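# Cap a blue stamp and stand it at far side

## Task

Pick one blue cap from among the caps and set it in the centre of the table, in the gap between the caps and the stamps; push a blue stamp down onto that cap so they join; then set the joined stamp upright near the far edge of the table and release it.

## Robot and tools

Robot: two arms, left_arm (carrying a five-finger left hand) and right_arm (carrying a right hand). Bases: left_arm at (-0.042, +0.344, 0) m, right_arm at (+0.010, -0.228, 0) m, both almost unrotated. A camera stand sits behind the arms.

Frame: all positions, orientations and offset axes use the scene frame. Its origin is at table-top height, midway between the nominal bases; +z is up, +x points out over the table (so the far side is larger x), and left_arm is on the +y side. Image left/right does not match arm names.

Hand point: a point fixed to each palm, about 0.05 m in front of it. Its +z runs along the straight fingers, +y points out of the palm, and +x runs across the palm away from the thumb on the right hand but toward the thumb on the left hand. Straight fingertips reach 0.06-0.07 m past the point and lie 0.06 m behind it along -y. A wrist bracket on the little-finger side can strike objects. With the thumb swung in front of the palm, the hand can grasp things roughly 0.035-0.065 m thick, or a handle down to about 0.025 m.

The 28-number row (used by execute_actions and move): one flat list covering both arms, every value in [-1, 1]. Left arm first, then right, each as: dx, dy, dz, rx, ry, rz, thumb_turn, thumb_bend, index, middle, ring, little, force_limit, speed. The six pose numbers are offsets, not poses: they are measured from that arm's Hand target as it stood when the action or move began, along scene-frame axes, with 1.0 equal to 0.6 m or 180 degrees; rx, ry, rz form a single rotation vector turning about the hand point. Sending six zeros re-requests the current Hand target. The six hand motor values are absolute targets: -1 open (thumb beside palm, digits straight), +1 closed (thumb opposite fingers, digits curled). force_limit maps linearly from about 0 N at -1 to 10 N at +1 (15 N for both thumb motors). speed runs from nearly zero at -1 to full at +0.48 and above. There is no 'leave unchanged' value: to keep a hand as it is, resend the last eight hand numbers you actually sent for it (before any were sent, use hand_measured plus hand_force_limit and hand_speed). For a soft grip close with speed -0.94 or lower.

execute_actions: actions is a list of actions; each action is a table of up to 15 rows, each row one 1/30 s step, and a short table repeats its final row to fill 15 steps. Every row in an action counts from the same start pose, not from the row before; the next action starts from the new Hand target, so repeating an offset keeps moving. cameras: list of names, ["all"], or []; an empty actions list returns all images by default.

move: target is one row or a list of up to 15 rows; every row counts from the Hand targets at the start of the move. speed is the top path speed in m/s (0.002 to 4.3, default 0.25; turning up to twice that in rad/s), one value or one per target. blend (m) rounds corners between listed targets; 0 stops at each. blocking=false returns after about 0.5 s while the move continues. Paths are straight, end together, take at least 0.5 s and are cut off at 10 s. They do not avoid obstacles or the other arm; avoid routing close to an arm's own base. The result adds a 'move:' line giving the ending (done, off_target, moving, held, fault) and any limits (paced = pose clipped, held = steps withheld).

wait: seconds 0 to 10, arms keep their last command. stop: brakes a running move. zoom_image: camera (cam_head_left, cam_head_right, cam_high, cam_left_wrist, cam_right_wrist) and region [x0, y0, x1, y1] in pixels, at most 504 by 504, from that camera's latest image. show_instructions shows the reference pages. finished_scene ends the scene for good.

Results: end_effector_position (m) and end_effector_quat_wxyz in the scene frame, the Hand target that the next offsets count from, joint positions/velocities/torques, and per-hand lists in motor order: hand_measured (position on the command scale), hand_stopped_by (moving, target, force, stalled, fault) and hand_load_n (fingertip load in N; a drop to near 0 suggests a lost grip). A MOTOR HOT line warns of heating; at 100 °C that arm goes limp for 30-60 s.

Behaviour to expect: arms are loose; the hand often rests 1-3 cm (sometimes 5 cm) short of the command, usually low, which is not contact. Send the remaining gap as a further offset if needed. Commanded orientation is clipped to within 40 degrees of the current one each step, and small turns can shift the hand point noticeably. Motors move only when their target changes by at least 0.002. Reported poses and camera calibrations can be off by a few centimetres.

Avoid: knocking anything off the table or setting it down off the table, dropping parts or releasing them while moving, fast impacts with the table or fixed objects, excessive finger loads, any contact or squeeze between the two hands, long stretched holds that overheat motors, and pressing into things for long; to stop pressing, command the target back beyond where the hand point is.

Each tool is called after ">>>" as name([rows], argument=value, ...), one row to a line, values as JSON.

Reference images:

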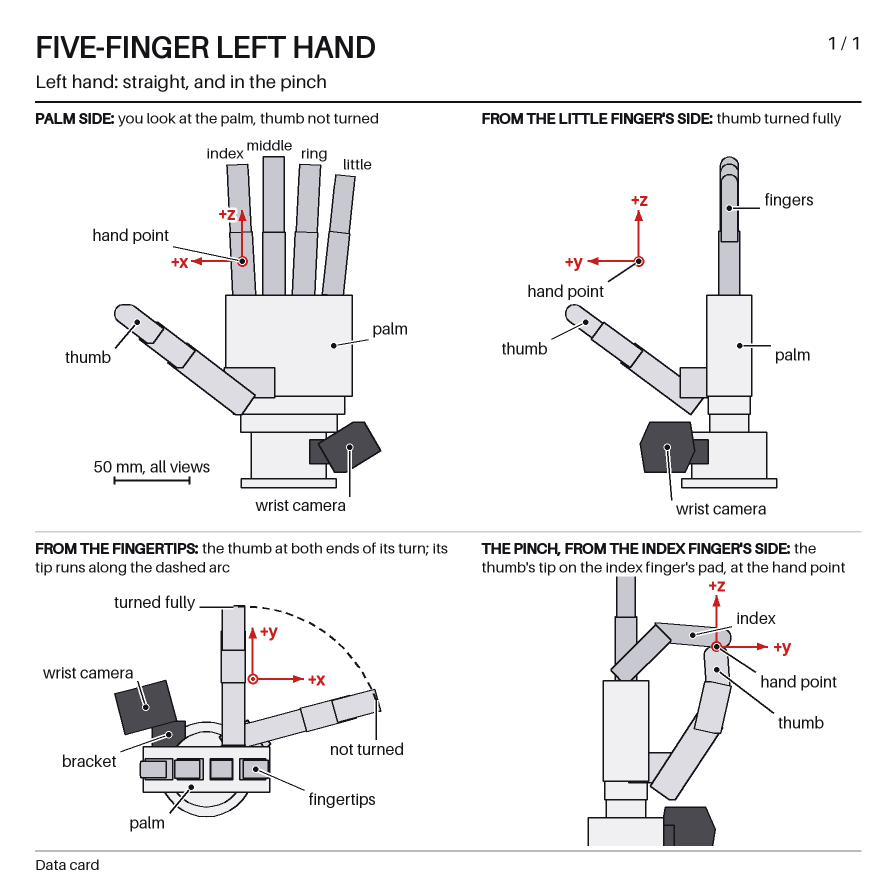

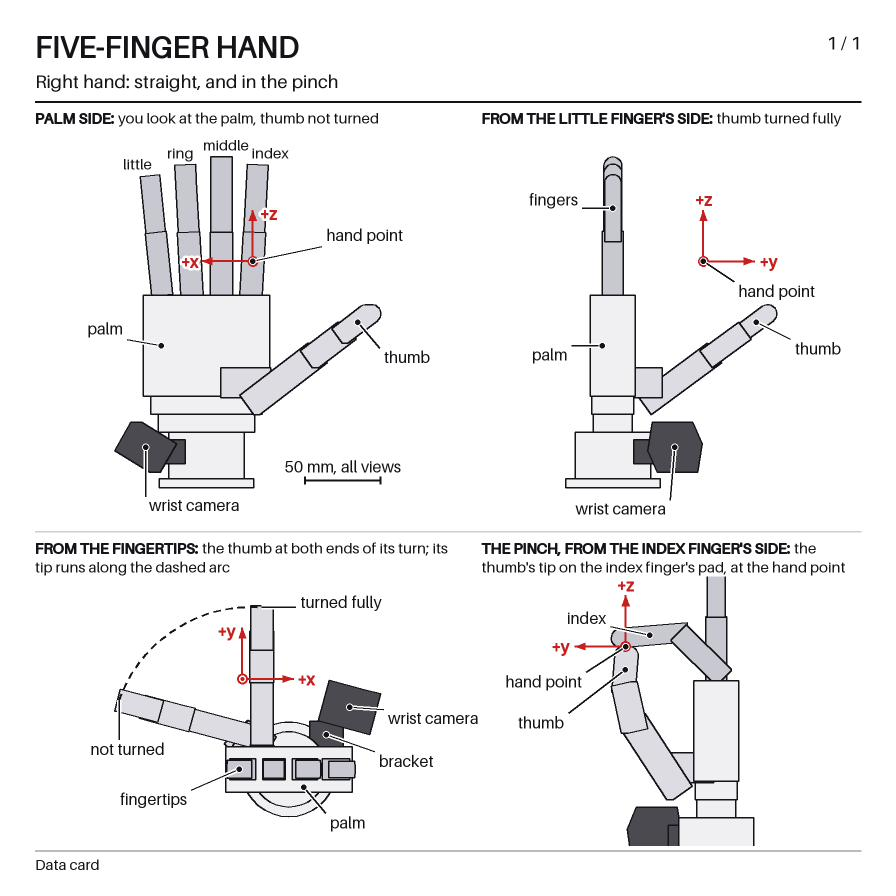

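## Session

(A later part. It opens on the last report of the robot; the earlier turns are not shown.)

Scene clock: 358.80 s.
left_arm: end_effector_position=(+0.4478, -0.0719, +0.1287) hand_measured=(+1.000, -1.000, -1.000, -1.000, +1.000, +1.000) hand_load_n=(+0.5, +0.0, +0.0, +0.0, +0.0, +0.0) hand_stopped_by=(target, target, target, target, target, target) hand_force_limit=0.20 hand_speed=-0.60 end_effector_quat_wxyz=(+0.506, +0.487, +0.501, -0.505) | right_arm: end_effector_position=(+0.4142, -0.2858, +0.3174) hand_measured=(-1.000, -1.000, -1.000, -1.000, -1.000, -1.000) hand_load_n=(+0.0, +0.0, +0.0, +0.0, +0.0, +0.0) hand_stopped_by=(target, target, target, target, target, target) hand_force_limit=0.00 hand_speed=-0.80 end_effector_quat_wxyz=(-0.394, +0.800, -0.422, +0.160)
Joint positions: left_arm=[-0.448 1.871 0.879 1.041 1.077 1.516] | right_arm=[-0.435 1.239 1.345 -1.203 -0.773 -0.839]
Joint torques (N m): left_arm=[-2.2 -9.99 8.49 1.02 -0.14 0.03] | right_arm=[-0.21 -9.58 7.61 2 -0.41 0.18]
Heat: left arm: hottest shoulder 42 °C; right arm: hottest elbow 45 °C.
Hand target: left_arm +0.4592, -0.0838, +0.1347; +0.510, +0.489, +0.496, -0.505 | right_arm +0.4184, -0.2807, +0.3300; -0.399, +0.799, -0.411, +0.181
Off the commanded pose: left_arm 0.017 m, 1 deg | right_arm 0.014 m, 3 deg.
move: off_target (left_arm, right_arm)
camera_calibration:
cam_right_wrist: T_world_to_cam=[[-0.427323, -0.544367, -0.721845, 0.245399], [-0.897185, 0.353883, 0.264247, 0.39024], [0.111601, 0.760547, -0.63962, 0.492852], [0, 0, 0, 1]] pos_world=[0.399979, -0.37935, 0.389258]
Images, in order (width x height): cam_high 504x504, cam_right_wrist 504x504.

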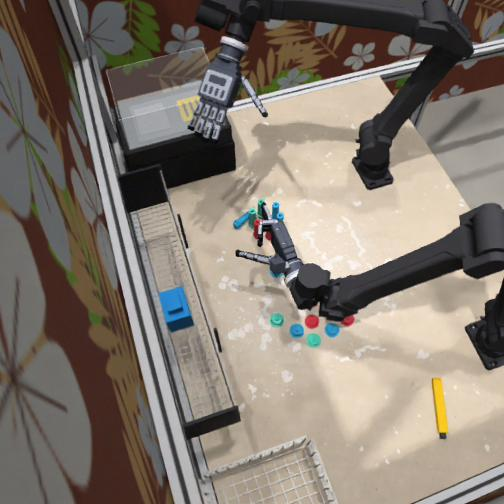

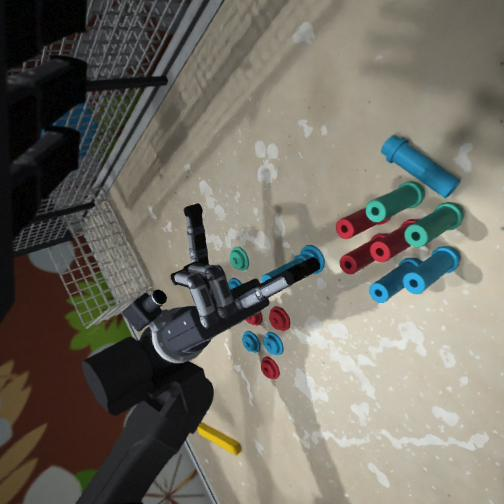

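>>> move([
  [0,0,-0.058,0,0,0,1,-1,-1,-1,1,1,0.2,-0.6,0,0,0.0,0,0,0.0,-1,-1,-1,-1,-1,-1,0,-0.8],
], speed=0.06, cameras=["cam_right_wrist","cam_high"])

>>> zoom_image(camera="cam_right_wrist", region=[180, 210, 330, 360])

Scene clock: 360.63 s.
left_arm: end_effector_position=(+0.4512, -0.0715, +0.0953) hand_measured=(+1.000, -1.000, -1.000, -1.000, +1.000, +1.000) hand_load_n=(+0.0, +0.0, +0.0, +0.0, +0.0, +0.0) hand_stopped_by=(target, target, target, target, target, target) hand_force_limit=0.20 hand_speed=-0.60 end_effector_quat_wxyz=(+0.498, +0.484, +0.511, -0.507) | right_arm: end_effector_position=(+0.4142, -0.2858, +0.3174) hand_measured=(-1.000, -1.000, -1.000, -1.000, -1.000, -1.000) hand_load_n=(+0.0, +0.0, +0.0, +0.0, +0.0, +0.0) hand_stopped_by=(target, target, target, target, target, target) hand_force_limit=0.00 hand_speed=-0.80 end_effector_quat_wxyz=(-0.394, +0.800, -0.422, +0.160)
Joint positions: left_arm=[-0.445 1.946 0.887 1.082 1.077 1.516] | right_arm=[-0.435 1.239 1.345 -1.203 -0.773 -0.839]
Joint torques (N m): left_arm=[-1.9 -10.34 7.43 2.86 -0.1 0.07] | right_arm=[-0.21 -9.52 7.6 1.98 -0.41 0.18]
Heat: left arm: hottest shoulder 42 °C; right arm: hottest elbow 45 °C.
Hand target: left_arm +0.4592, -0.0838, +0.0999; +0.510, +0.489, +0.496, -0.505 | right_arm +0.4184, -0.2807, +0.3300; -0.399, +0.799, -0.411, +0.181
Off the commanded pose: left_arm 0.015 m, 2 deg | right_arm 0.014 m, 3 deg.
move: off_target (left_arm, right_arm)
camera_calibration:
cam_right_wrist: T_world_to_cam=[[-0.427323, -0.544367, -0.721845, 0.245399], [-0.897185, 0.353883, 0.264247, 0.39024], [0.111601, 0.760547, -0.63962, 0.492852], [0, 0, 0, 1]] pos_world=[0.399979, -0.37935, 0.389258]
Images, in order (width x height): cam_high 504x504, cam_right_wrist 504x504.

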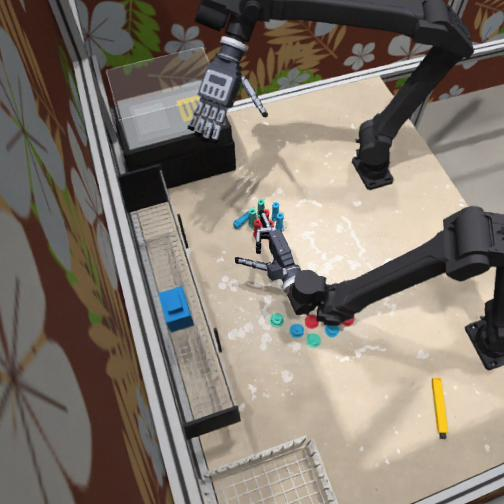

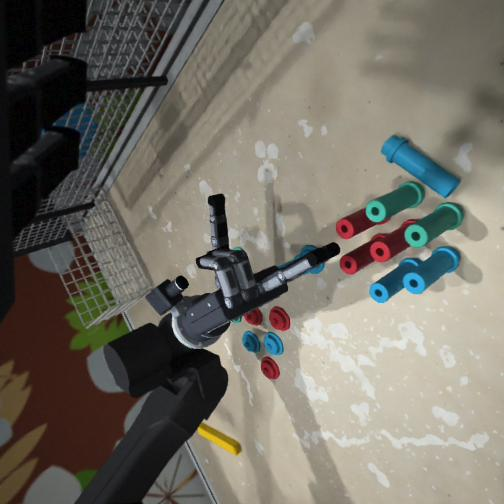

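Scaled by 3.360 from the camera's 504x504 image, which has a finer 720x720 frame.

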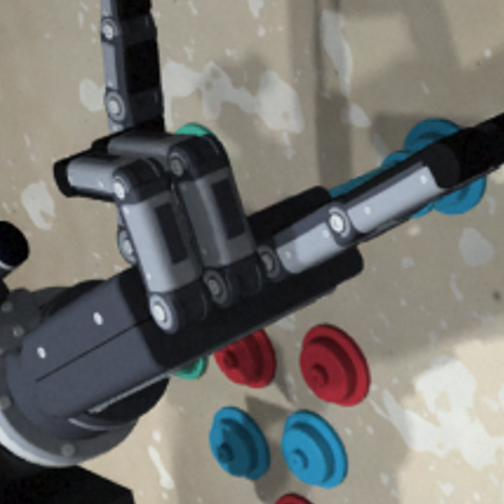

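>>> move([
  [0,0,-0.012,0,0,0,1,-1,-1,-1,1,1,0.2,-0.6,0,0,0.0,0,0,0.0,-1,-1,-1,-1,-1,-1,0,-0.8],
], speed=0.03, cameras=["cam_right_wrist"])

>>> zoom_image(camera="cam_right_wrist", region=[250, 220, 340, 310])

Scene clock: 362.00 s.
left_arm: end_effector_position=(+0.4522, -0.0742, +0.0973) hand_measured=(+1.000, -1.000, -1.000, -1.000, +1.000, +1.000) hand_load_n=(+0.0, +0.0, +0.0, +0.0, +0.0, +0.0) hand_stopped_by=(target, target, target, target, target, target) hand_force_limit=0.20 hand_speed=-0.60 end_effector_quat_wxyz=(+0.504, +0.487, +0.503, -0.506) | right_arm: end_effector_position=(+0.4142, -0.2858, +0.3174) hand_measured=(-1.000, -1.000, -1.000, -1.000, -1.000, -1.000) hand_load_n=(-0.5, +0.0, +0.0, +0.0, +0.0, +0.0) hand_stopped_by=(target, target, target, target, target, target) hand_force_limit=0.00 hand_speed=-0.80 end_effector_quat_wxyz=(-0.394, +0.800, -0.422, +0.160)
Joint positions: left_arm=[-0.448 1.955 0.893 1.105 1.077 1.516] | right_arm=[-0.435 1.239 1.345 -1.203 -0.773 -0.839]
Joint torques (N m): left_arm=[-2.02 -9.29 7.08 2.74 -0.12 0.04] | right_arm=[-0.15 -9.52 7.6 2 -0.41 0.18]
Heat: left arm: hottest shoulder 42 °C; right arm: hottest elbow 45 °C.
Hand target: left_arm +0.4592, -0.0838, +0.0927; +0.510, +0.489, +0.496, -0.505 | right_arm +0.4184, -0.2807, +0.3300; -0.399, +0.799, -0.411, +0.181
Off the commanded pose: left_arm 0.013 m, 1 deg | right_arm 0.014 m, 3 deg.
move: off_target (left_arm, right_arm)
camera_calibration:
cam_right_wrist: T_world_to_cam=[[-0.427323, -0.544367, -0.721845, 0.245399], [-0.897185, 0.353883, 0.264247, 0.39024], [0.111601, 0.760547, -0.63962, 0.492852], [0, 0, 0, 1]] pos_world=[0.399979, -0.37935, 0.389258]
Images, in order (width x height): cam_right_wrist 504x504.

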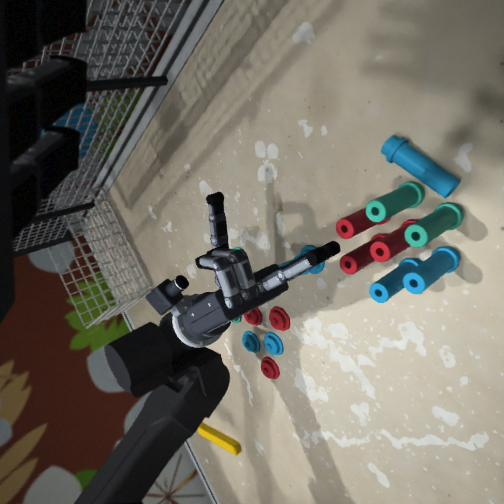

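Scaled by 5.600 from the camera's 504x504 image, which has a finer 720x720 frame.

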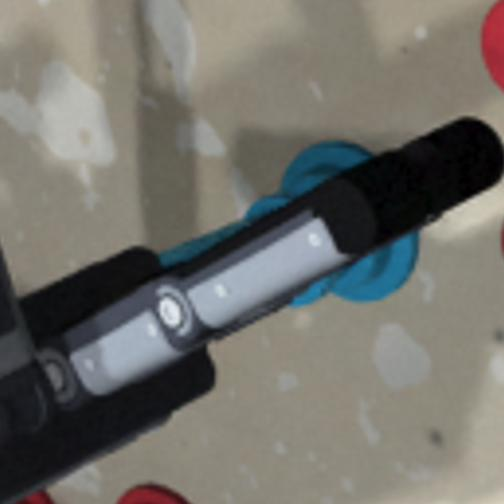

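>>> move([
  [0,0,-0.017,0,0,0,1,-1,-1,-1,1,1,0.2,-0.6,0,0,0.0,0,0,0.0,-1,-1,-1,-1,-1,-1,0,-0.8],
], speed=0.03, cameras=["cam_right_wrist"])

>>> zoom_image(camera="cam_right_wrist", region=[250, 220, 340, 310])

Scene clock: 363.60 s.
left_arm: end_effector_position=(+0.4545, -0.0754, +0.1000) hand_measured=(+1.000, -1.000, -1.000, -1.000, +1.000, +1.000) hand_load_n=(+0.0, +0.0, +0.0, +0.0, +0.0, +0.0) hand_stopped_by=(target, target, target, target, target, target) hand_force_limit=0.20 hand_speed=-0.60 end_effector_quat_wxyz=(+0.514, +0.490, +0.493, -0.503) | right_arm: end_effector_position=(+0.4142, -0.2858, +0.3174) hand_measured=(-1.000, -1.000, -1.000, -1.000, -1.000, -1.000) hand_load_n=(+0.0, +0.0, +0.0, +0.0, +0.0, +0.0) hand_stopped_by=(target, target, target, target, target, target) hand_force_limit=0.00 hand_speed=-0.80 end_effector_quat_wxyz=(-0.394, +0.800, -0.422, +0.160)
Joint positions: left_arm=[-0.448 1.968 0.899 1.14 1.077 1.516] | right_arm=[-0.435 1.239 1.345 -1.203 -0.773 -0.839]
Joint torques (N m): left_arm=[-1.85 -8.06 6.24 2.25 -0.11 0.05] | right_arm=[-0.21 -9.52 7.6 2 -0.41 0.18]
Heat: left arm: hottest shoulder 42 °C; right arm: hottest elbow 45 °C.
Hand target: left_arm +0.4592, -0.0838, +0.0825; +0.510, +0.489, +0.496, -0.505 | right_arm +0.4184, -0.2807, +0.3300; -0.399, +0.799, -0.411, +0.181
Off the commanded pose: left_arm 0.020 m, 1 deg | right_arm 0.014 m, 3 deg.
move: off_target (left_arm, right_arm)
camera_calibration:
cam_right_wrist: T_world_to_cam=[[-0.427323, -0.544367, -0.721845, 0.245399], [-0.897185, 0.353883, 0.264247, 0.39024], [0.111601, 0.760547, -0.63962, 0.492852], [0, 0, 0, 1]] pos_world=[0.399979, -0.37935, 0.389258]
Images, in order (width x height): cam_right_wrist 504x504.

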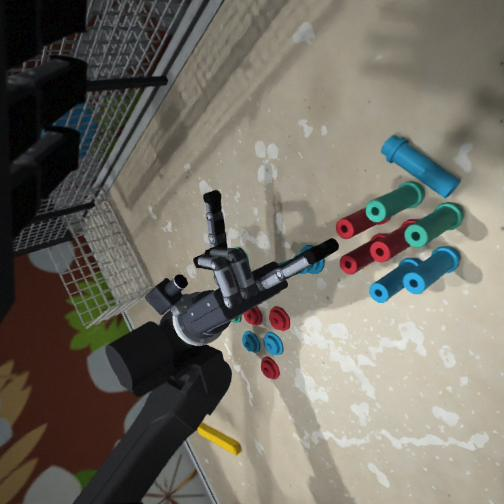

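Scaled by 5.600 from the camera's 504x504 image, which has a finer 720x720 frame.

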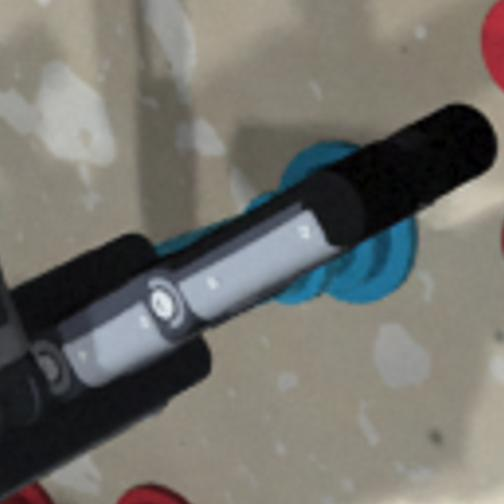

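>>> move([
  [0,0,-0.035,0,0,0,1,-1,-1,-1,1,1,0.2,-0.6,0,0,0.0,0,0,0.0,-1,-1,-1,-1,-1,-1,0,-0.8],
], speed=0.03, cameras=["cam_right_wrist"])

>>> zoom_image(camera="cam_right_wrist", region=[250, 220, 340, 310])

Scene clock: 365.40 s.
left_arm: end_effector_position=(+0.4606, -0.0785, +0.1032) hand_measured=(+1.000, -1.000, -1.000, -1.000, +1.000, +1.000) hand_load_n=(+0.0, +0.0, +0.0, +0.0, +0.0, +0.0) hand_stopped_by=(target, target, target, target, target, target) hand_force_limit=0.20 hand_speed=-0.60 end_effector_quat_wxyz=(+0.532, +0.495, +0.474, -0.497) | right_arm: end_effector_position=(+0.4142, -0.2858, +0.3174) hand_measured=(-1.000, -1.000, -1.000, -1.000, -1.000, -1.000) hand_load_n=(+0.0, +0.0, +0.0, +0.0, +0.0, +0.0) hand_stopped_by=(target, target, target, target, target, target) hand_force_limit=0.00 hand_speed=-0.80 end_effector_quat_wxyz=(-0.394, +0.800, -0.422, +0.160)
Joint positions: left_arm=[-0.448 1.998 0.919 1.205 1.077 1.516] | right_arm=[-0.435 1.239 1.345 -1.203 -0.773 -0.839]
Joint torques (N m): left_arm=[-1.79 -8.12 4.7 1.61 -0.1 0.11] | right_arm=[-0.15 -9.58 7.62 1.99 -0.41 0.18]
Heat: left arm: hottest shoulder 42 °C; right arm: hottest elbow 45 °C.
Hand target: left_arm +0.4592, -0.0838, +0.0615; +0.510, +0.489, +0.496, -0.505 | right_arm +0.4184, -0.2807, +0.3300; -0.399, +0.799, -0.411, +0.181
Off the commanded pose: left_arm 0.042 m, 4 deg | right_arm 0.014 m, 3 deg.
move: off_target (left_arm, right_arm)
camera_calibration:
cam_right_wrist: T_world_to_cam=[[-0.427323, -0.544367, -0.721845, 0.245399], [-0.897185, 0.353883, 0.264247, 0.39024], [0.111601, 0.760547, -0.63962, 0.492852], [0, 0, 0, 1]] pos_world=[0.399979, -0.37935, 0.389258]
Images, in order (width x height): cam_right_wrist 504x504.

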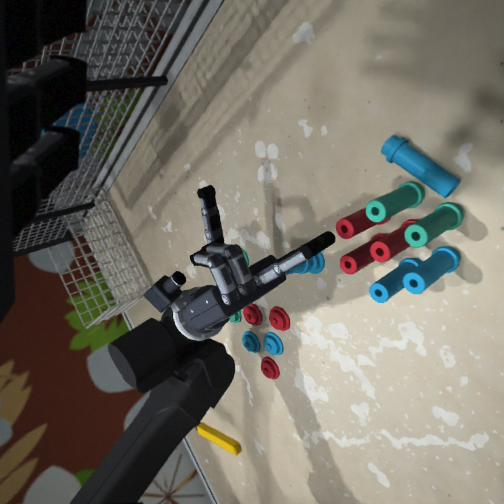

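Scaled by 5.600 from the camera's 504x504 image, which has a finer 720x720 frame.

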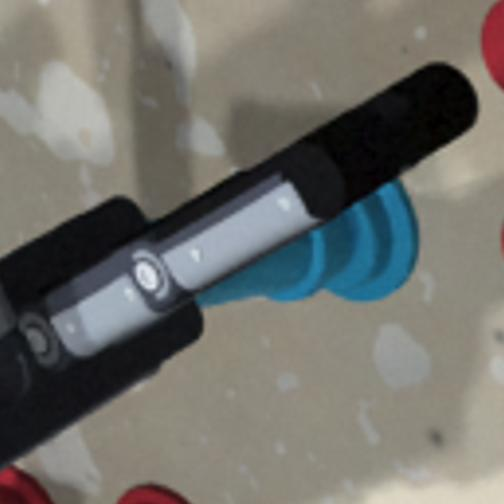

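>>> move([
  [0,0,0.06,0,0,0,1,-1,-1,-1,1,1,0.2,-0.6,0,0,0.0,0,0,0.0,-1,-1,-1,-1,-1,-1,0,-0.8],
  [0,0,0.12,0,0,0,1,-1,-1,-1,1,1,0.2,-0.6,0,0,0.0,0,0,0.0,-1,-1,-1,-1,-1,-1,0,-0.8],
], speed=0.06, cameras=["cam_right_wrist","cam_high"])

>>> zoom_image(camera="cam_right_wrist", region=[255, 240, 330, 300])

Scene clock: 368.57 s.
left_arm: end_effector_position=(+0.4599, -0.0782, +0.1230) hand_measured=(+1.000, -1.000, -1.000, -1.000, +1.000, +1.000) hand_load_n=(+0.5, +0.0, +0.0, +0.0, +0.0, +0.0) hand_stopped_by=(target, target, target, target, target, target) hand_force_limit=0.20 hand_speed=-0.60 end_effector_quat_wxyz=(+0.508, +0.488, +0.499, -0.505) | right_arm: end_effector_position=(+0.4142, -0.2858, +0.3174) hand_measured=(-1.000, -1.000, -1.000, -1.000, -1.000, -1.000) hand_load_n=(+0.0, +0.0, +0.0, -0.5, +0.0, +0.0) hand_stopped_by=(target, target, target, target, target, target) hand_force_limit=0.00 hand_speed=-0.80 end_effector_quat_wxyz=(-0.394, +0.800, -0.422, +0.160)
Joint positions: left_arm=[-0.448 1.909 0.919 1.044 1.077 1.516] | right_arm=[-0.435 1.239 1.345 -1.203 -0.773 -0.839]
Joint torques (N m): left_arm=[-1.85 -13.51 5.55 1.06 -0.06 0] | right_arm=[-0.15 -9.52 7.61 1.99 -0.41 0.18]
Heat: left arm: hottest shoulder 42 °C; right arm: hottest elbow 45 °C.
Hand target: left_arm +0.4592, -0.0838, +0.1335; +0.510, +0.489, +0.496, -0.505 | right_arm +0.4184, -0.2807, +0.3300; -0.399, +0.799, -0.411, +0.181
Off the commanded pose: left_arm 0.012 m, 0 deg | right_arm 0.014 m, 3 deg.
move: off_target (left_arm, right_arm)
camera_calibration:
cam_right_wrist: T_world_to_cam=[[-0.427323, -0.544367, -0.721845, 0.245399], [-0.897185, 0.353883, 0.264247, 0.39024], [0.111601, 0.760547, -0.63962, 0.492852], [0, 0, 0, 1]] pos_world=[0.399979, -0.37935, 0.389258]
Images, in order (width x height): cam_high 504x504, cam_right_wrist 504x504.

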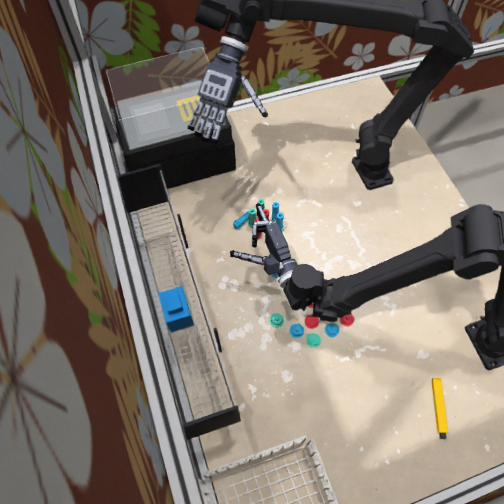

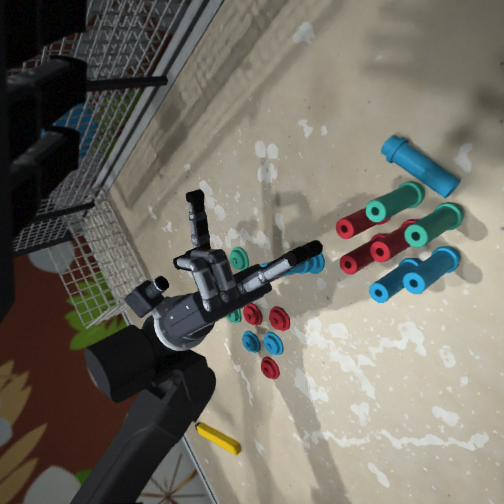

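Scaled by 6.720 from the camera's 504x504 image, which has a finer 720x720 frame.

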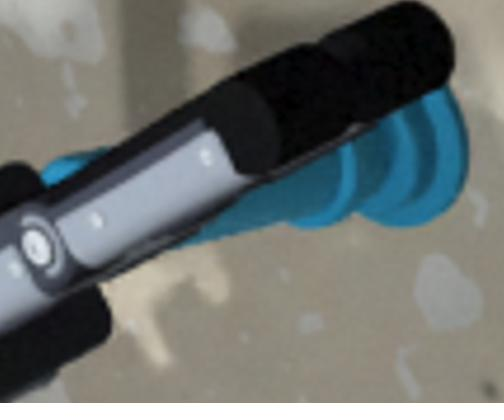

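>>> zoom_image(camera="cam_high", region=[250, 230, 310, 290])

>>> zoom_image(camera="cam_right_wrist", region=[220, 210, 340, 330])

Scaled by 8.400 from the camera's 504x504 image, which has a finer 720x720 frame.

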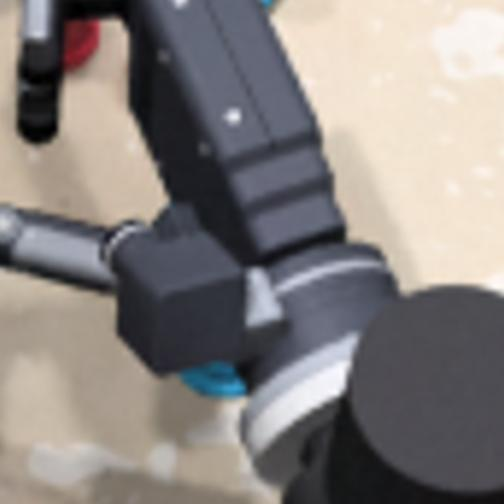

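Scaled by 4.200 from the camera's 504x504 image, which has a finer 720x720 frame.

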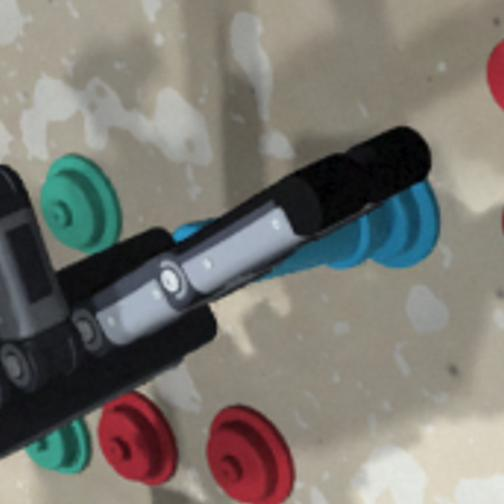

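>>> move([
  [0,0,0.12,0,0,0,1,-1,-1,-1,1,1,0.2,-0.6,0,0,0.0,0,0,0.0,-1,-1,-1,-1,-1,-1,0,-0.8],
  [-0.1,0.15,0.12,0,0,0,1,-1,-1,-1,1,1,0.2,-0.6,0,0,0.0,0,0,0.0,-1,-1,-1,-1,-1,-1,0,-0.8],
], speed=[0.05,0.15], cameras=["all"])

>>> zoom_image(camera="cam_high", region=[260, 240, 300, 280])

>>> zoom_image(camera="cam_right_wrist", region=[240, 230, 340, 310])

Scene clock: 374.10 s.
left_arm: end_effector_position=(+0.3967, -0.0026, +0.1928) hand_measured=(+1.000, -1.000, -1.000, -1.000, +1.000, +1.000) hand_load_n=(+0.0, +0.0, +0.0, +0.0, +0.0, +0.0) hand_stopped_by=(target, target, target, target, target, target) hand_force_limit=0.20 hand_speed=-0.60 end_effector_quat_wxyz=(+0.495, +0.490, +0.505, -0.510) | right_arm: end_effector_position=(+0.4142, -0.2858, +0.3174) hand_measured=(-1.000, -1.000, -1.000, -1.000, -1.000, -1.000) hand_load_n=(+0.0, +0.0, +0.0, +0.0, +0.0, -0.5) hand_stopped_by=(target, target, target, target, target, target) hand_force_limit=0.00 hand_speed=-0.80 end_effector_quat_wxyz=(-0.394, +0.800, -0.422, +0.160)
Joint positions: left_arm=[-0.35 1.558 0.701 0.887 1.191 1.513] | right_arm=[-0.435 1.239 1.345 -1.203 -0.773 -0.839]
Joint torques (N m): left_arm=[0.44 -9.58 5.11 2.97 0.21 -0.12] | right_arm=[-0.15 -9.58 7.61 2 -0.41 0.18]
Heat: left arm: hottest shoulder 42 °C; right arm: hottest elbow 45 °C.
Hand target: left_arm +0.3992, +0.0062, +0.2055; +0.510, +0.489, +0.496, -0.505 | right_arm +0.4184, -0.2807, +0.3300; -0.399, +0.799, -0.411, +0.181
Off the commanded pose: left_arm 0.016 m, 2 deg | right_arm 0.014 m, 3 deg.
move: off_target (left_arm, right_arm)
camera_calibration:
cam_left_wrist: T_world_to_cam=[[-0.975691, -0.016503, -0.218528, 0.42905], [0.185722, 0.467076, -0.864493, 0.100451], [0.116336, -0.884063, -0.452657, 0.14925], [0, 0, 0, 1]] pos_world=[0.382601, 0.0921088, 0.248158]
cam_right_wrist: T_world_to_cam=[[-0.427323, -0.544367, -0.721845, 0.245399], [-0.897185, 0.353883, 0.264247, 0.39024], [0.111601, 0.760547, -0.63962, 0.492852], [0, 0, 0, 1]] pos_world=[0.399979, -0.37935, 0.389258]

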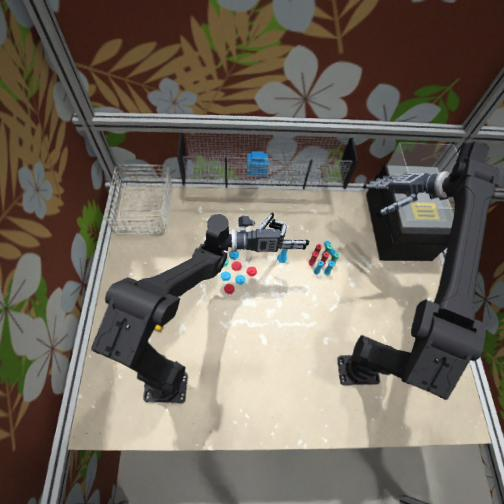

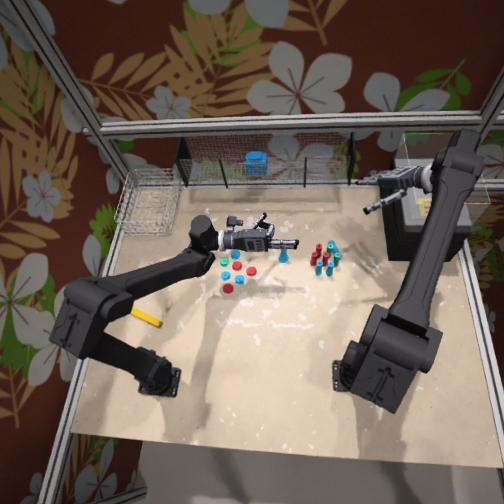

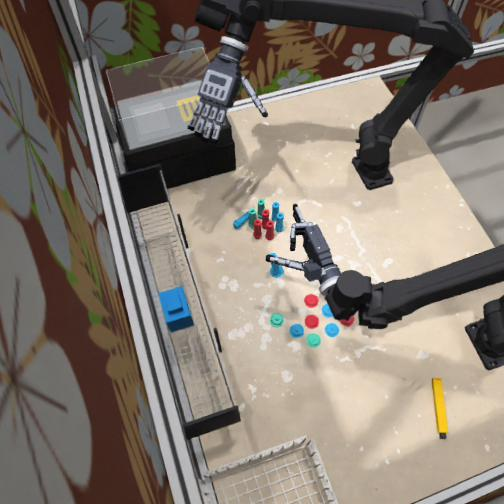

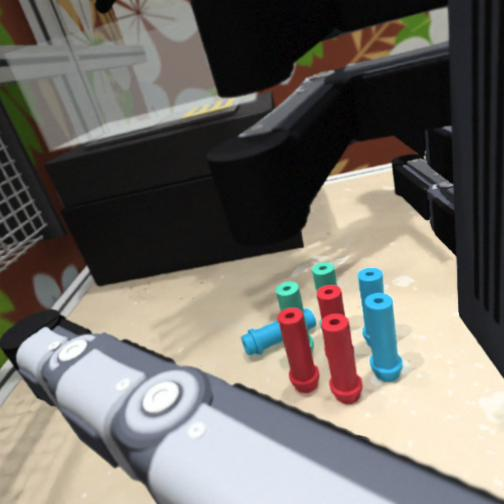

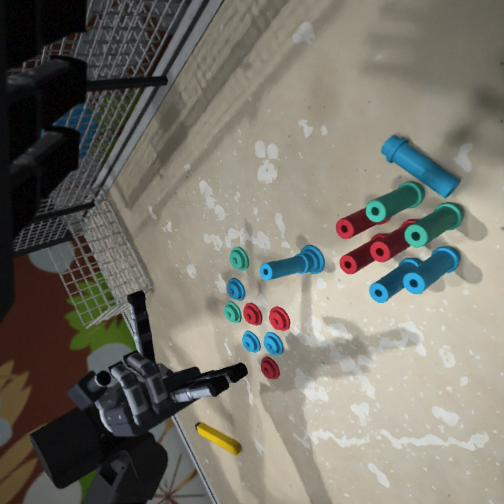

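Scaled by 12.600 from the camera's 504x504 image, which has a finer 720x720 frame.

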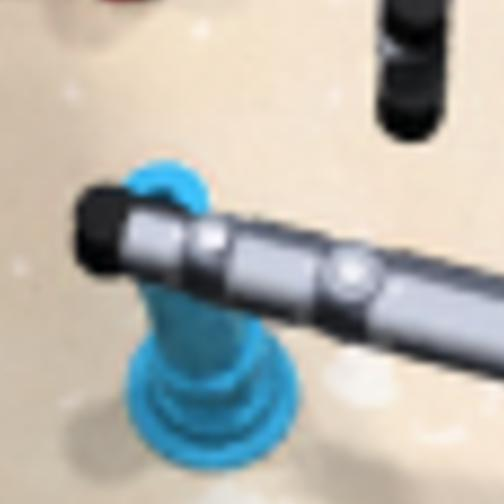

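Scaled by 5.040 from the camera's 504x504 image, which has a finer 720x720 frame.

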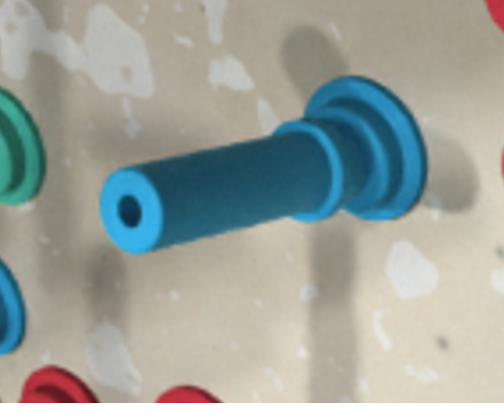

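>>> zoom_image(camera="cam_right_wrist", region=[290, 238, 330, 278])

>>> zoom_image(camera="cam_high", region=[266, 256, 290, 280])

>>> zoom_image(camera="cam_head_right", region=[260, 230, 310, 280])

>>> zoom_image(camera="cam_head_left", region=[260, 230, 310, 280])

Scaled by 12.600 from the camera's 504x504 image, which has a finer 720x720 frame.

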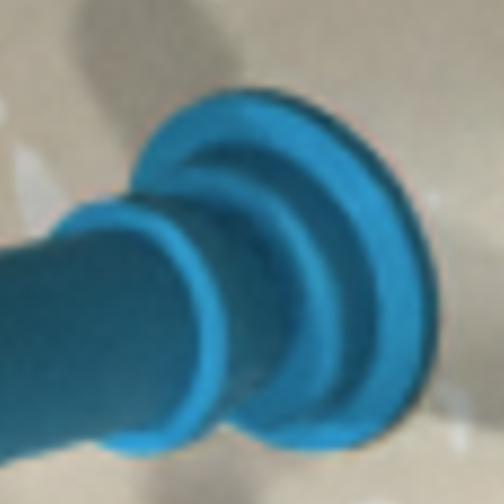

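Scaled by 21.000 from the camera's 504x504 image, which has a finer 720x720 frame.

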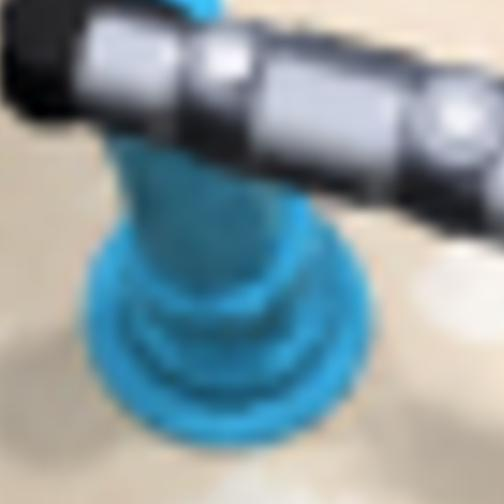

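Scaled by 10.080 from the camera's 504x504 image, which has a finer 720x720 frame.

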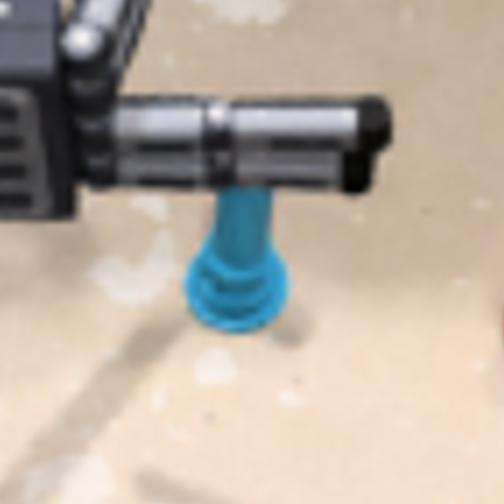

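Scaled by 10.080 from the camera's 504x504 image, which has a finer 720x720 frame.

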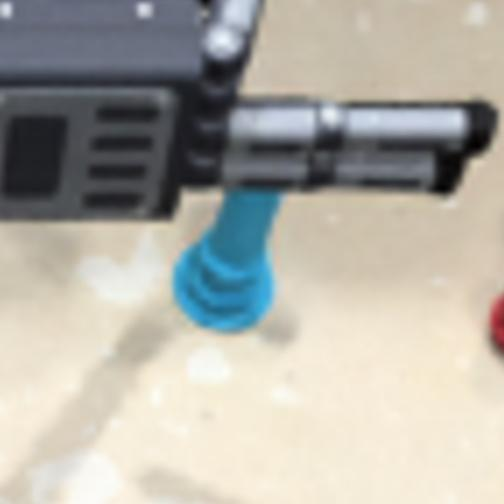

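>>> move([
  [-0.0278,-0.0612,-0.1,0.003,0.0528,0,1,-1,-0.3,-0.3,1,1,0.2,-0.5,0,0,0.0,0,0,0.0,-1,-1,-1,-1,-1,-1,0,-0.8],
], speed=0.1, cameras=["cam_right_wrist","cam_left_wrist","cam_high"])

>>> zoom_image(camera="cam_right_wrist", region=[220, 210, 340, 330])

Scene clock: 379.37 s.
left_arm: end_effector_position=(+0.3840, -0.0272, +0.1483) hand_measured=(+1.000, -1.000, -0.300, -0.300, +1.000, +1.000) hand_load_n=(+0.0, +0.0, +0.0, +0.0, +0.0, +0.0) hand_stopped_by=(target, target, target, target, target, target) hand_force_limit=0.20 hand_speed=-0.50 end_effector_quat_wxyz=(+0.463, +0.451, +0.541, -0.538) | right_arm: end_effector_position=(+0.4142, -0.2858, +0.3174) hand_measured=(-1.000, -1.000, -1.000, -1.000, -1.000, -1.000) hand_load_n=(-0.5, -0.5, +0.0, +0.0, +0.0, +0.0) hand_stopped_by=(target, target, target, target, target, target) hand_force_limit=0.00 hand_speed=-0.80 end_effector_quat_wxyz=(-0.394, +0.800, -0.422, +0.160)
Joint positions: left_arm=[-0.418 1.655 0.679 0.993 1.108 1.388] | right_arm=[-0.435 1.239 1.345 -1.203 -0.773 -0.839]
Joint torques (N m): left_arm=[-1.9 -8 4.83 3.04 -0.1 -0.08] | right_arm=[-0.21 -9.52 7.61 1.99 -0.41 0.18]
Heat: left arm: hottest shoulder 42 °C; right arm: hottest elbow 45 °C.
Hand target: left_arm +0.3825, -0.0305, +0.1455; +0.465, +0.448, +0.539, -0.541 | right_arm +0.4184, -0.2807, +0.3300; -0.399, +0.799, -0.411, +0.181
Off the commanded pose: left_arm 0.005 m, 1 deg | right_arm 0.014 m, 3 deg.
move: off_target (right_arm)
camera_calibration:
cam_left_wrist: T_world_to_cam=[[-0.996005, -0.0301316, -0.0840547, 0.394091], [0.0600447, 0.470716, -0.880239, 0.126408], [0.0660888, -0.88177, -0.467026, 0.130242], [0, 0, 0, 1]] pos_world=[0.376319, 0.0672157, 0.205221]
cam_right_wrist: T_world_to_cam=[[-0.427323, -0.544367, -0.721845, 0.245399], [-0.897185, 0.353883, 0.264247, 0.39024], [0.111601, 0.760547, -0.63962, 0.492852], [0, 0, 0, 1]] pos_world=[0.399979, -0.37935, 0.389258]
Images, in order (width x height): cam_high 504x504, cam_left_wrist 504x504, cam_right_wrist 504x504.

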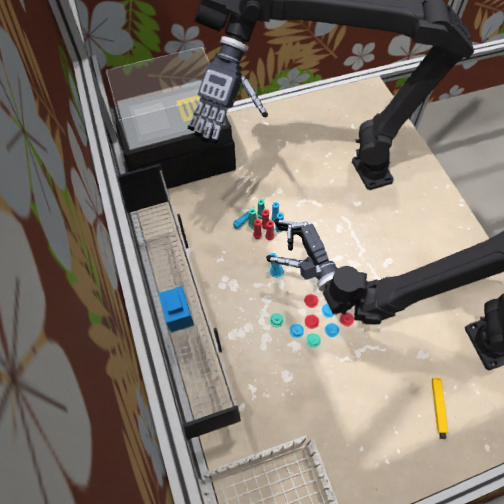

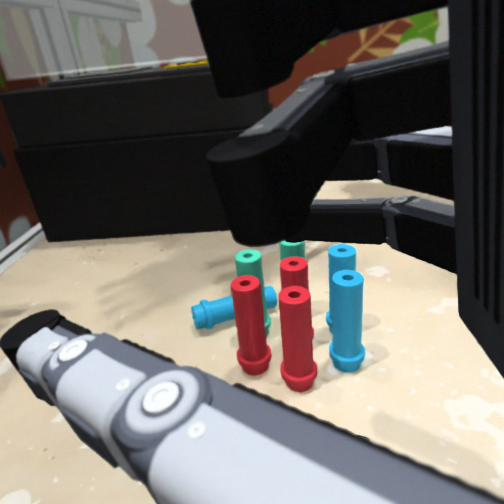

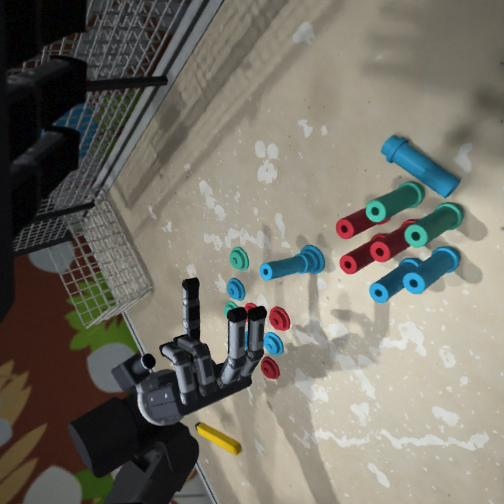

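Scaled by 4.200 from the camera's 504x504 image, which has a finer 720x720 frame.

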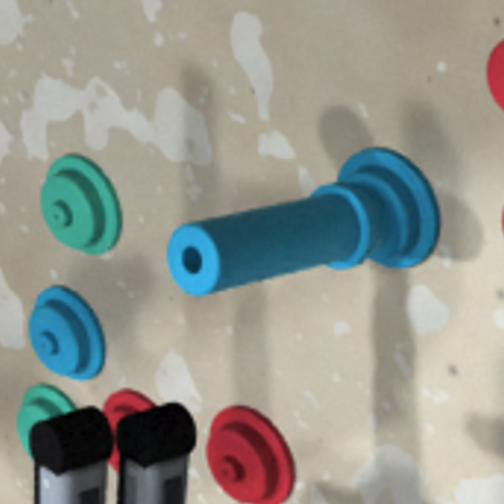

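>>> move([
  [0,0,-0.09,0,0,0,1,-1,-0.3,-0.3,1,1,0.2,-0.5,0,0,0.0,0,0,0.0,-1,-1,-1,-1,-1,-1,0,-0.8],
], speed=0.08, cameras=["cam_right_wrist","cam_left_wrist"])

>>> zoom_image(camera="cam_right_wrist", region=[220, 210, 340, 330])

Scene clock: 381.33 s.
left_arm: end_effector_position=(+0.3847, -0.0274, +0.0929) hand_measured=(+1.000, -1.000, -0.300, -0.300, +1.000, +1.000) hand_load_n=(+0.5, +0.0, +0.0, +0.0, +0.0, +0.0) hand_stopped_by=(target, target, target, target, target, target) hand_force_limit=0.20 hand_speed=-0.50 end_effector_quat_wxyz=(+0.462, +0.450, +0.542, -0.539) | right_arm: end_effector_position=(+0.4142, -0.2858, +0.3174) hand_measured=(-1.000, -1.000, -1.000, -1.000, -1.000, -1.000) hand_load_n=(+0.0, +0.0, +0.0, +0.0, +0.0, +0.0) hand_stopped_by=(target, target, target, target, target, target) hand_force_limit=0.00 hand_speed=-0.80 end_effector_quat_wxyz=(-0.394, +0.800, -0.422, +0.160)
Joint positions: left_arm=[-0.418 1.822 0.667 1.171 1.106 1.387] | right_arm=[-0.435 1.239 1.345 -1.203 -0.773 -0.839]
Joint torques (N m): left_arm=[-1.9 -9.17 3.54 3.06 -0.09 -0.16] | right_arm=[-0.15 -9.52 7.61 2 -0.41 0.18]
Heat: left arm: hottest shoulder 42 °C; right arm: hottest elbow 44 °C.
Hand target: left_arm +0.3825, -0.0305, +0.0915; +0.465, +0.448, +0.539, -0.541 | right_arm +0.4184, -0.2807, +0.3300; -0.399, +0.799, -0.411, +0.181
Off the commanded pose: left_arm 0.004 m, 1 deg | right_arm 0.014 m, 3 deg.
move: off_target (right_arm)
camera_calibration:
cam_left_wrist: T_world_to_cam=[[-0.996201, -0.0315886, -0.0811482, 0.389878], [0.0567462, 0.471351, -0.880118, 0.0790502], [0.066051, -0.88138, -0.467768, 0.104338], [0, 0, 0, 1]] pos_world=[0.37702, 0.0670169, 0.150018]
cam_right_wrist: T_world_to_cam=[[-0.427323, -0.544367, -0.721845, 0.245399], [-0.897185, 0.353883, 0.264247, 0.39024], [0.111601, 0.760547, -0.63962, 0.492852], [0, 0, 0, 1]] pos_world=[0.399979, -0.37935, 0.389258]
Images, in order (width x height): cam_left_wrist 504x504, cam_right_wrist 504x504.

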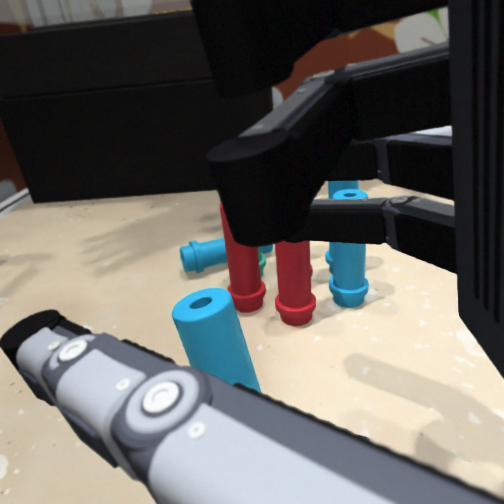

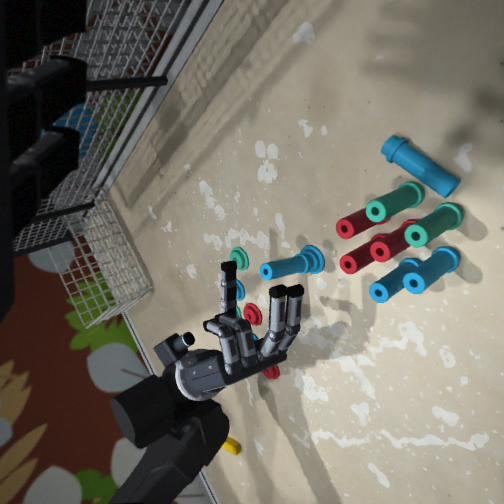

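Scaled by 4.200 from the camera's 504x504 image, which has a finer 720x720 frame.

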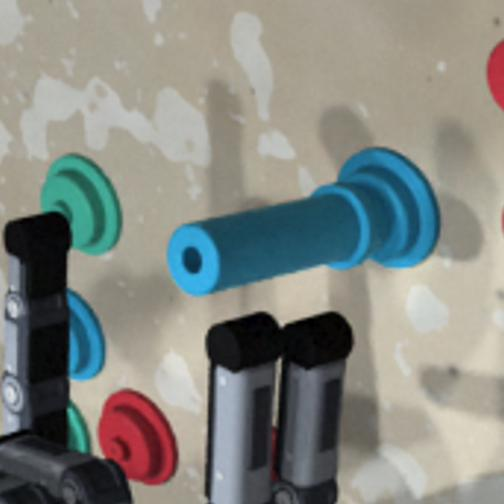

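>>> move([
  [-0.004,0,-0.062,0,0,0,1,-0.9,-0.2,-0.25,1,1,0.2,-0.5,0,0,0.0,0,0,0.0,-1,-1,-1,-1,-1,-1,0,-0.8],
], speed=0.06, cameras=["cam_right_wrist","cam_left_wrist"])

>>> zoom_image(camera="cam_right_wrist", region=[240, 220, 340, 310])

>>> zoom_image(camera="cam_left_wrist", region=[80, 150, 330, 400])

Scene clock: 383.23 s.
left_arm: end_effector_position=(+0.3831, -0.0264, +0.0559) hand_measured=(+1.000, -0.900, -0.200, -0.250, +1.000, +1.000) hand_load_n=(+0.0, +0.0, +0.0, +0.0, +0.0, +0.0) hand_stopped_by=(target, target, target, target, target, target) hand_force_limit=0.20 hand_speed=-0.50 end_effector_quat_wxyz=(+0.462, +0.449, +0.543, -0.538) | right_arm: end_effector_position=(+0.4142, -0.2858, +0.3174) hand_measured=(-1.000, -1.000, -1.000, -1.000, -1.000, -1.000) hand_load_n=(-0.5, +0.0, +0.0, +0.0, +0.0, +0.0) hand_stopped_by=(target, target, target, target, target, target) hand_force_limit=0.00 hand_speed=-0.80 end_effector_quat_wxyz=(-0.394, +0.800, -0.422, +0.160)
Joint positions: left_arm=[-0.418 1.94 0.667 1.289 1.105 1.387] | right_arm=[-0.435 1.239 1.345 -1.203 -0.773 -0.839]
Joint torques (N m): left_arm=[-1.96 -9.47 2.74 3.29 -0.09 -0.09] | right_arm=[-0.15 -9.58 7.61 1.99 -0.41 0.18]
Heat: left arm: hottest shoulder 42 °C; right arm: hottest elbow 44 °C.
Hand target: left_arm +0.3801, -0.0305, +0.0543; +0.465, +0.448, +0.539, -0.541 | right_arm +0.4184, -0.2807, +0.3300; -0.399, +0.799, -0.411, +0.181
Off the commanded pose: left_arm 0.005 m, 1 deg | right_arm 0.014 m, 3 deg.
move: off_target (right_arm)
camera_calibration:
cam_left_wrist: T_world_to_cam=[[-0.996148, -0.0331477, -0.0811756, 0.38531], [0.0560335, 0.471429, -0.880122, 0.0463733], [0.0674426, -0.881281, -0.467756, 0.0874939], [0, 0, 0, 1]] pos_world=[0.375326, 0.0680171, 0.113018]
cam_right_wrist: T_world_to_cam=[[-0.427323, -0.544367, -0.721845, 0.245399], [-0.897185, 0.353883, 0.264247, 0.39024], [0.111601, 0.760547, -0.63962, 0.492852], [0, 0, 0, 1]] pos_world=[0.399979, -0.37935, 0.389258]
Images, in order (width x height): cam_left_wrist 504x504, cam_right_wrist 504x504.

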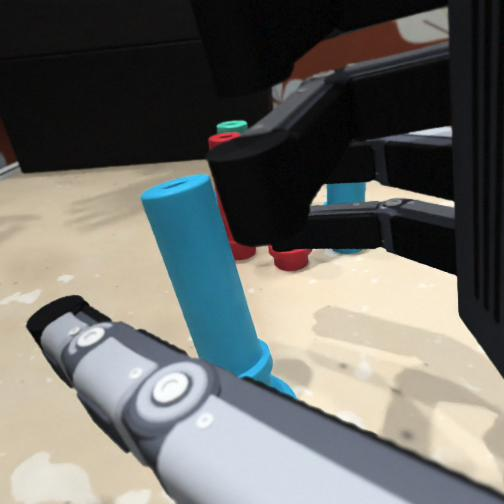

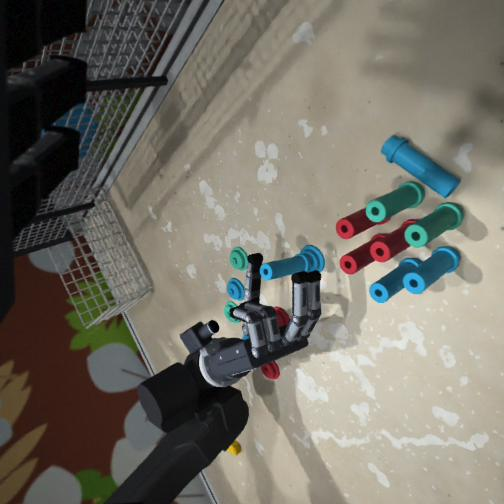

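Scaled by 5.040 from the camera's 504x504 image, which has a finer 720x720 frame.

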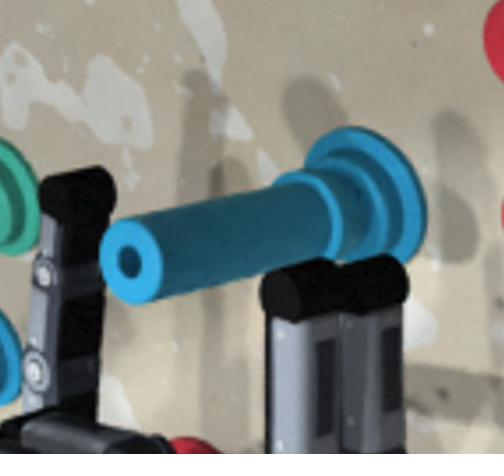

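Scaled by 2.016 from the camera's 504x504 image, which has a finer 720x720 frame.

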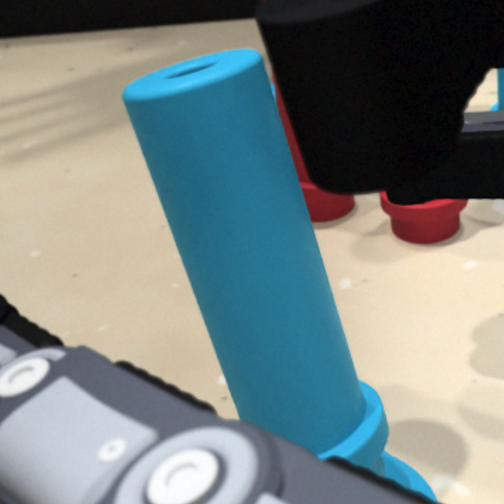

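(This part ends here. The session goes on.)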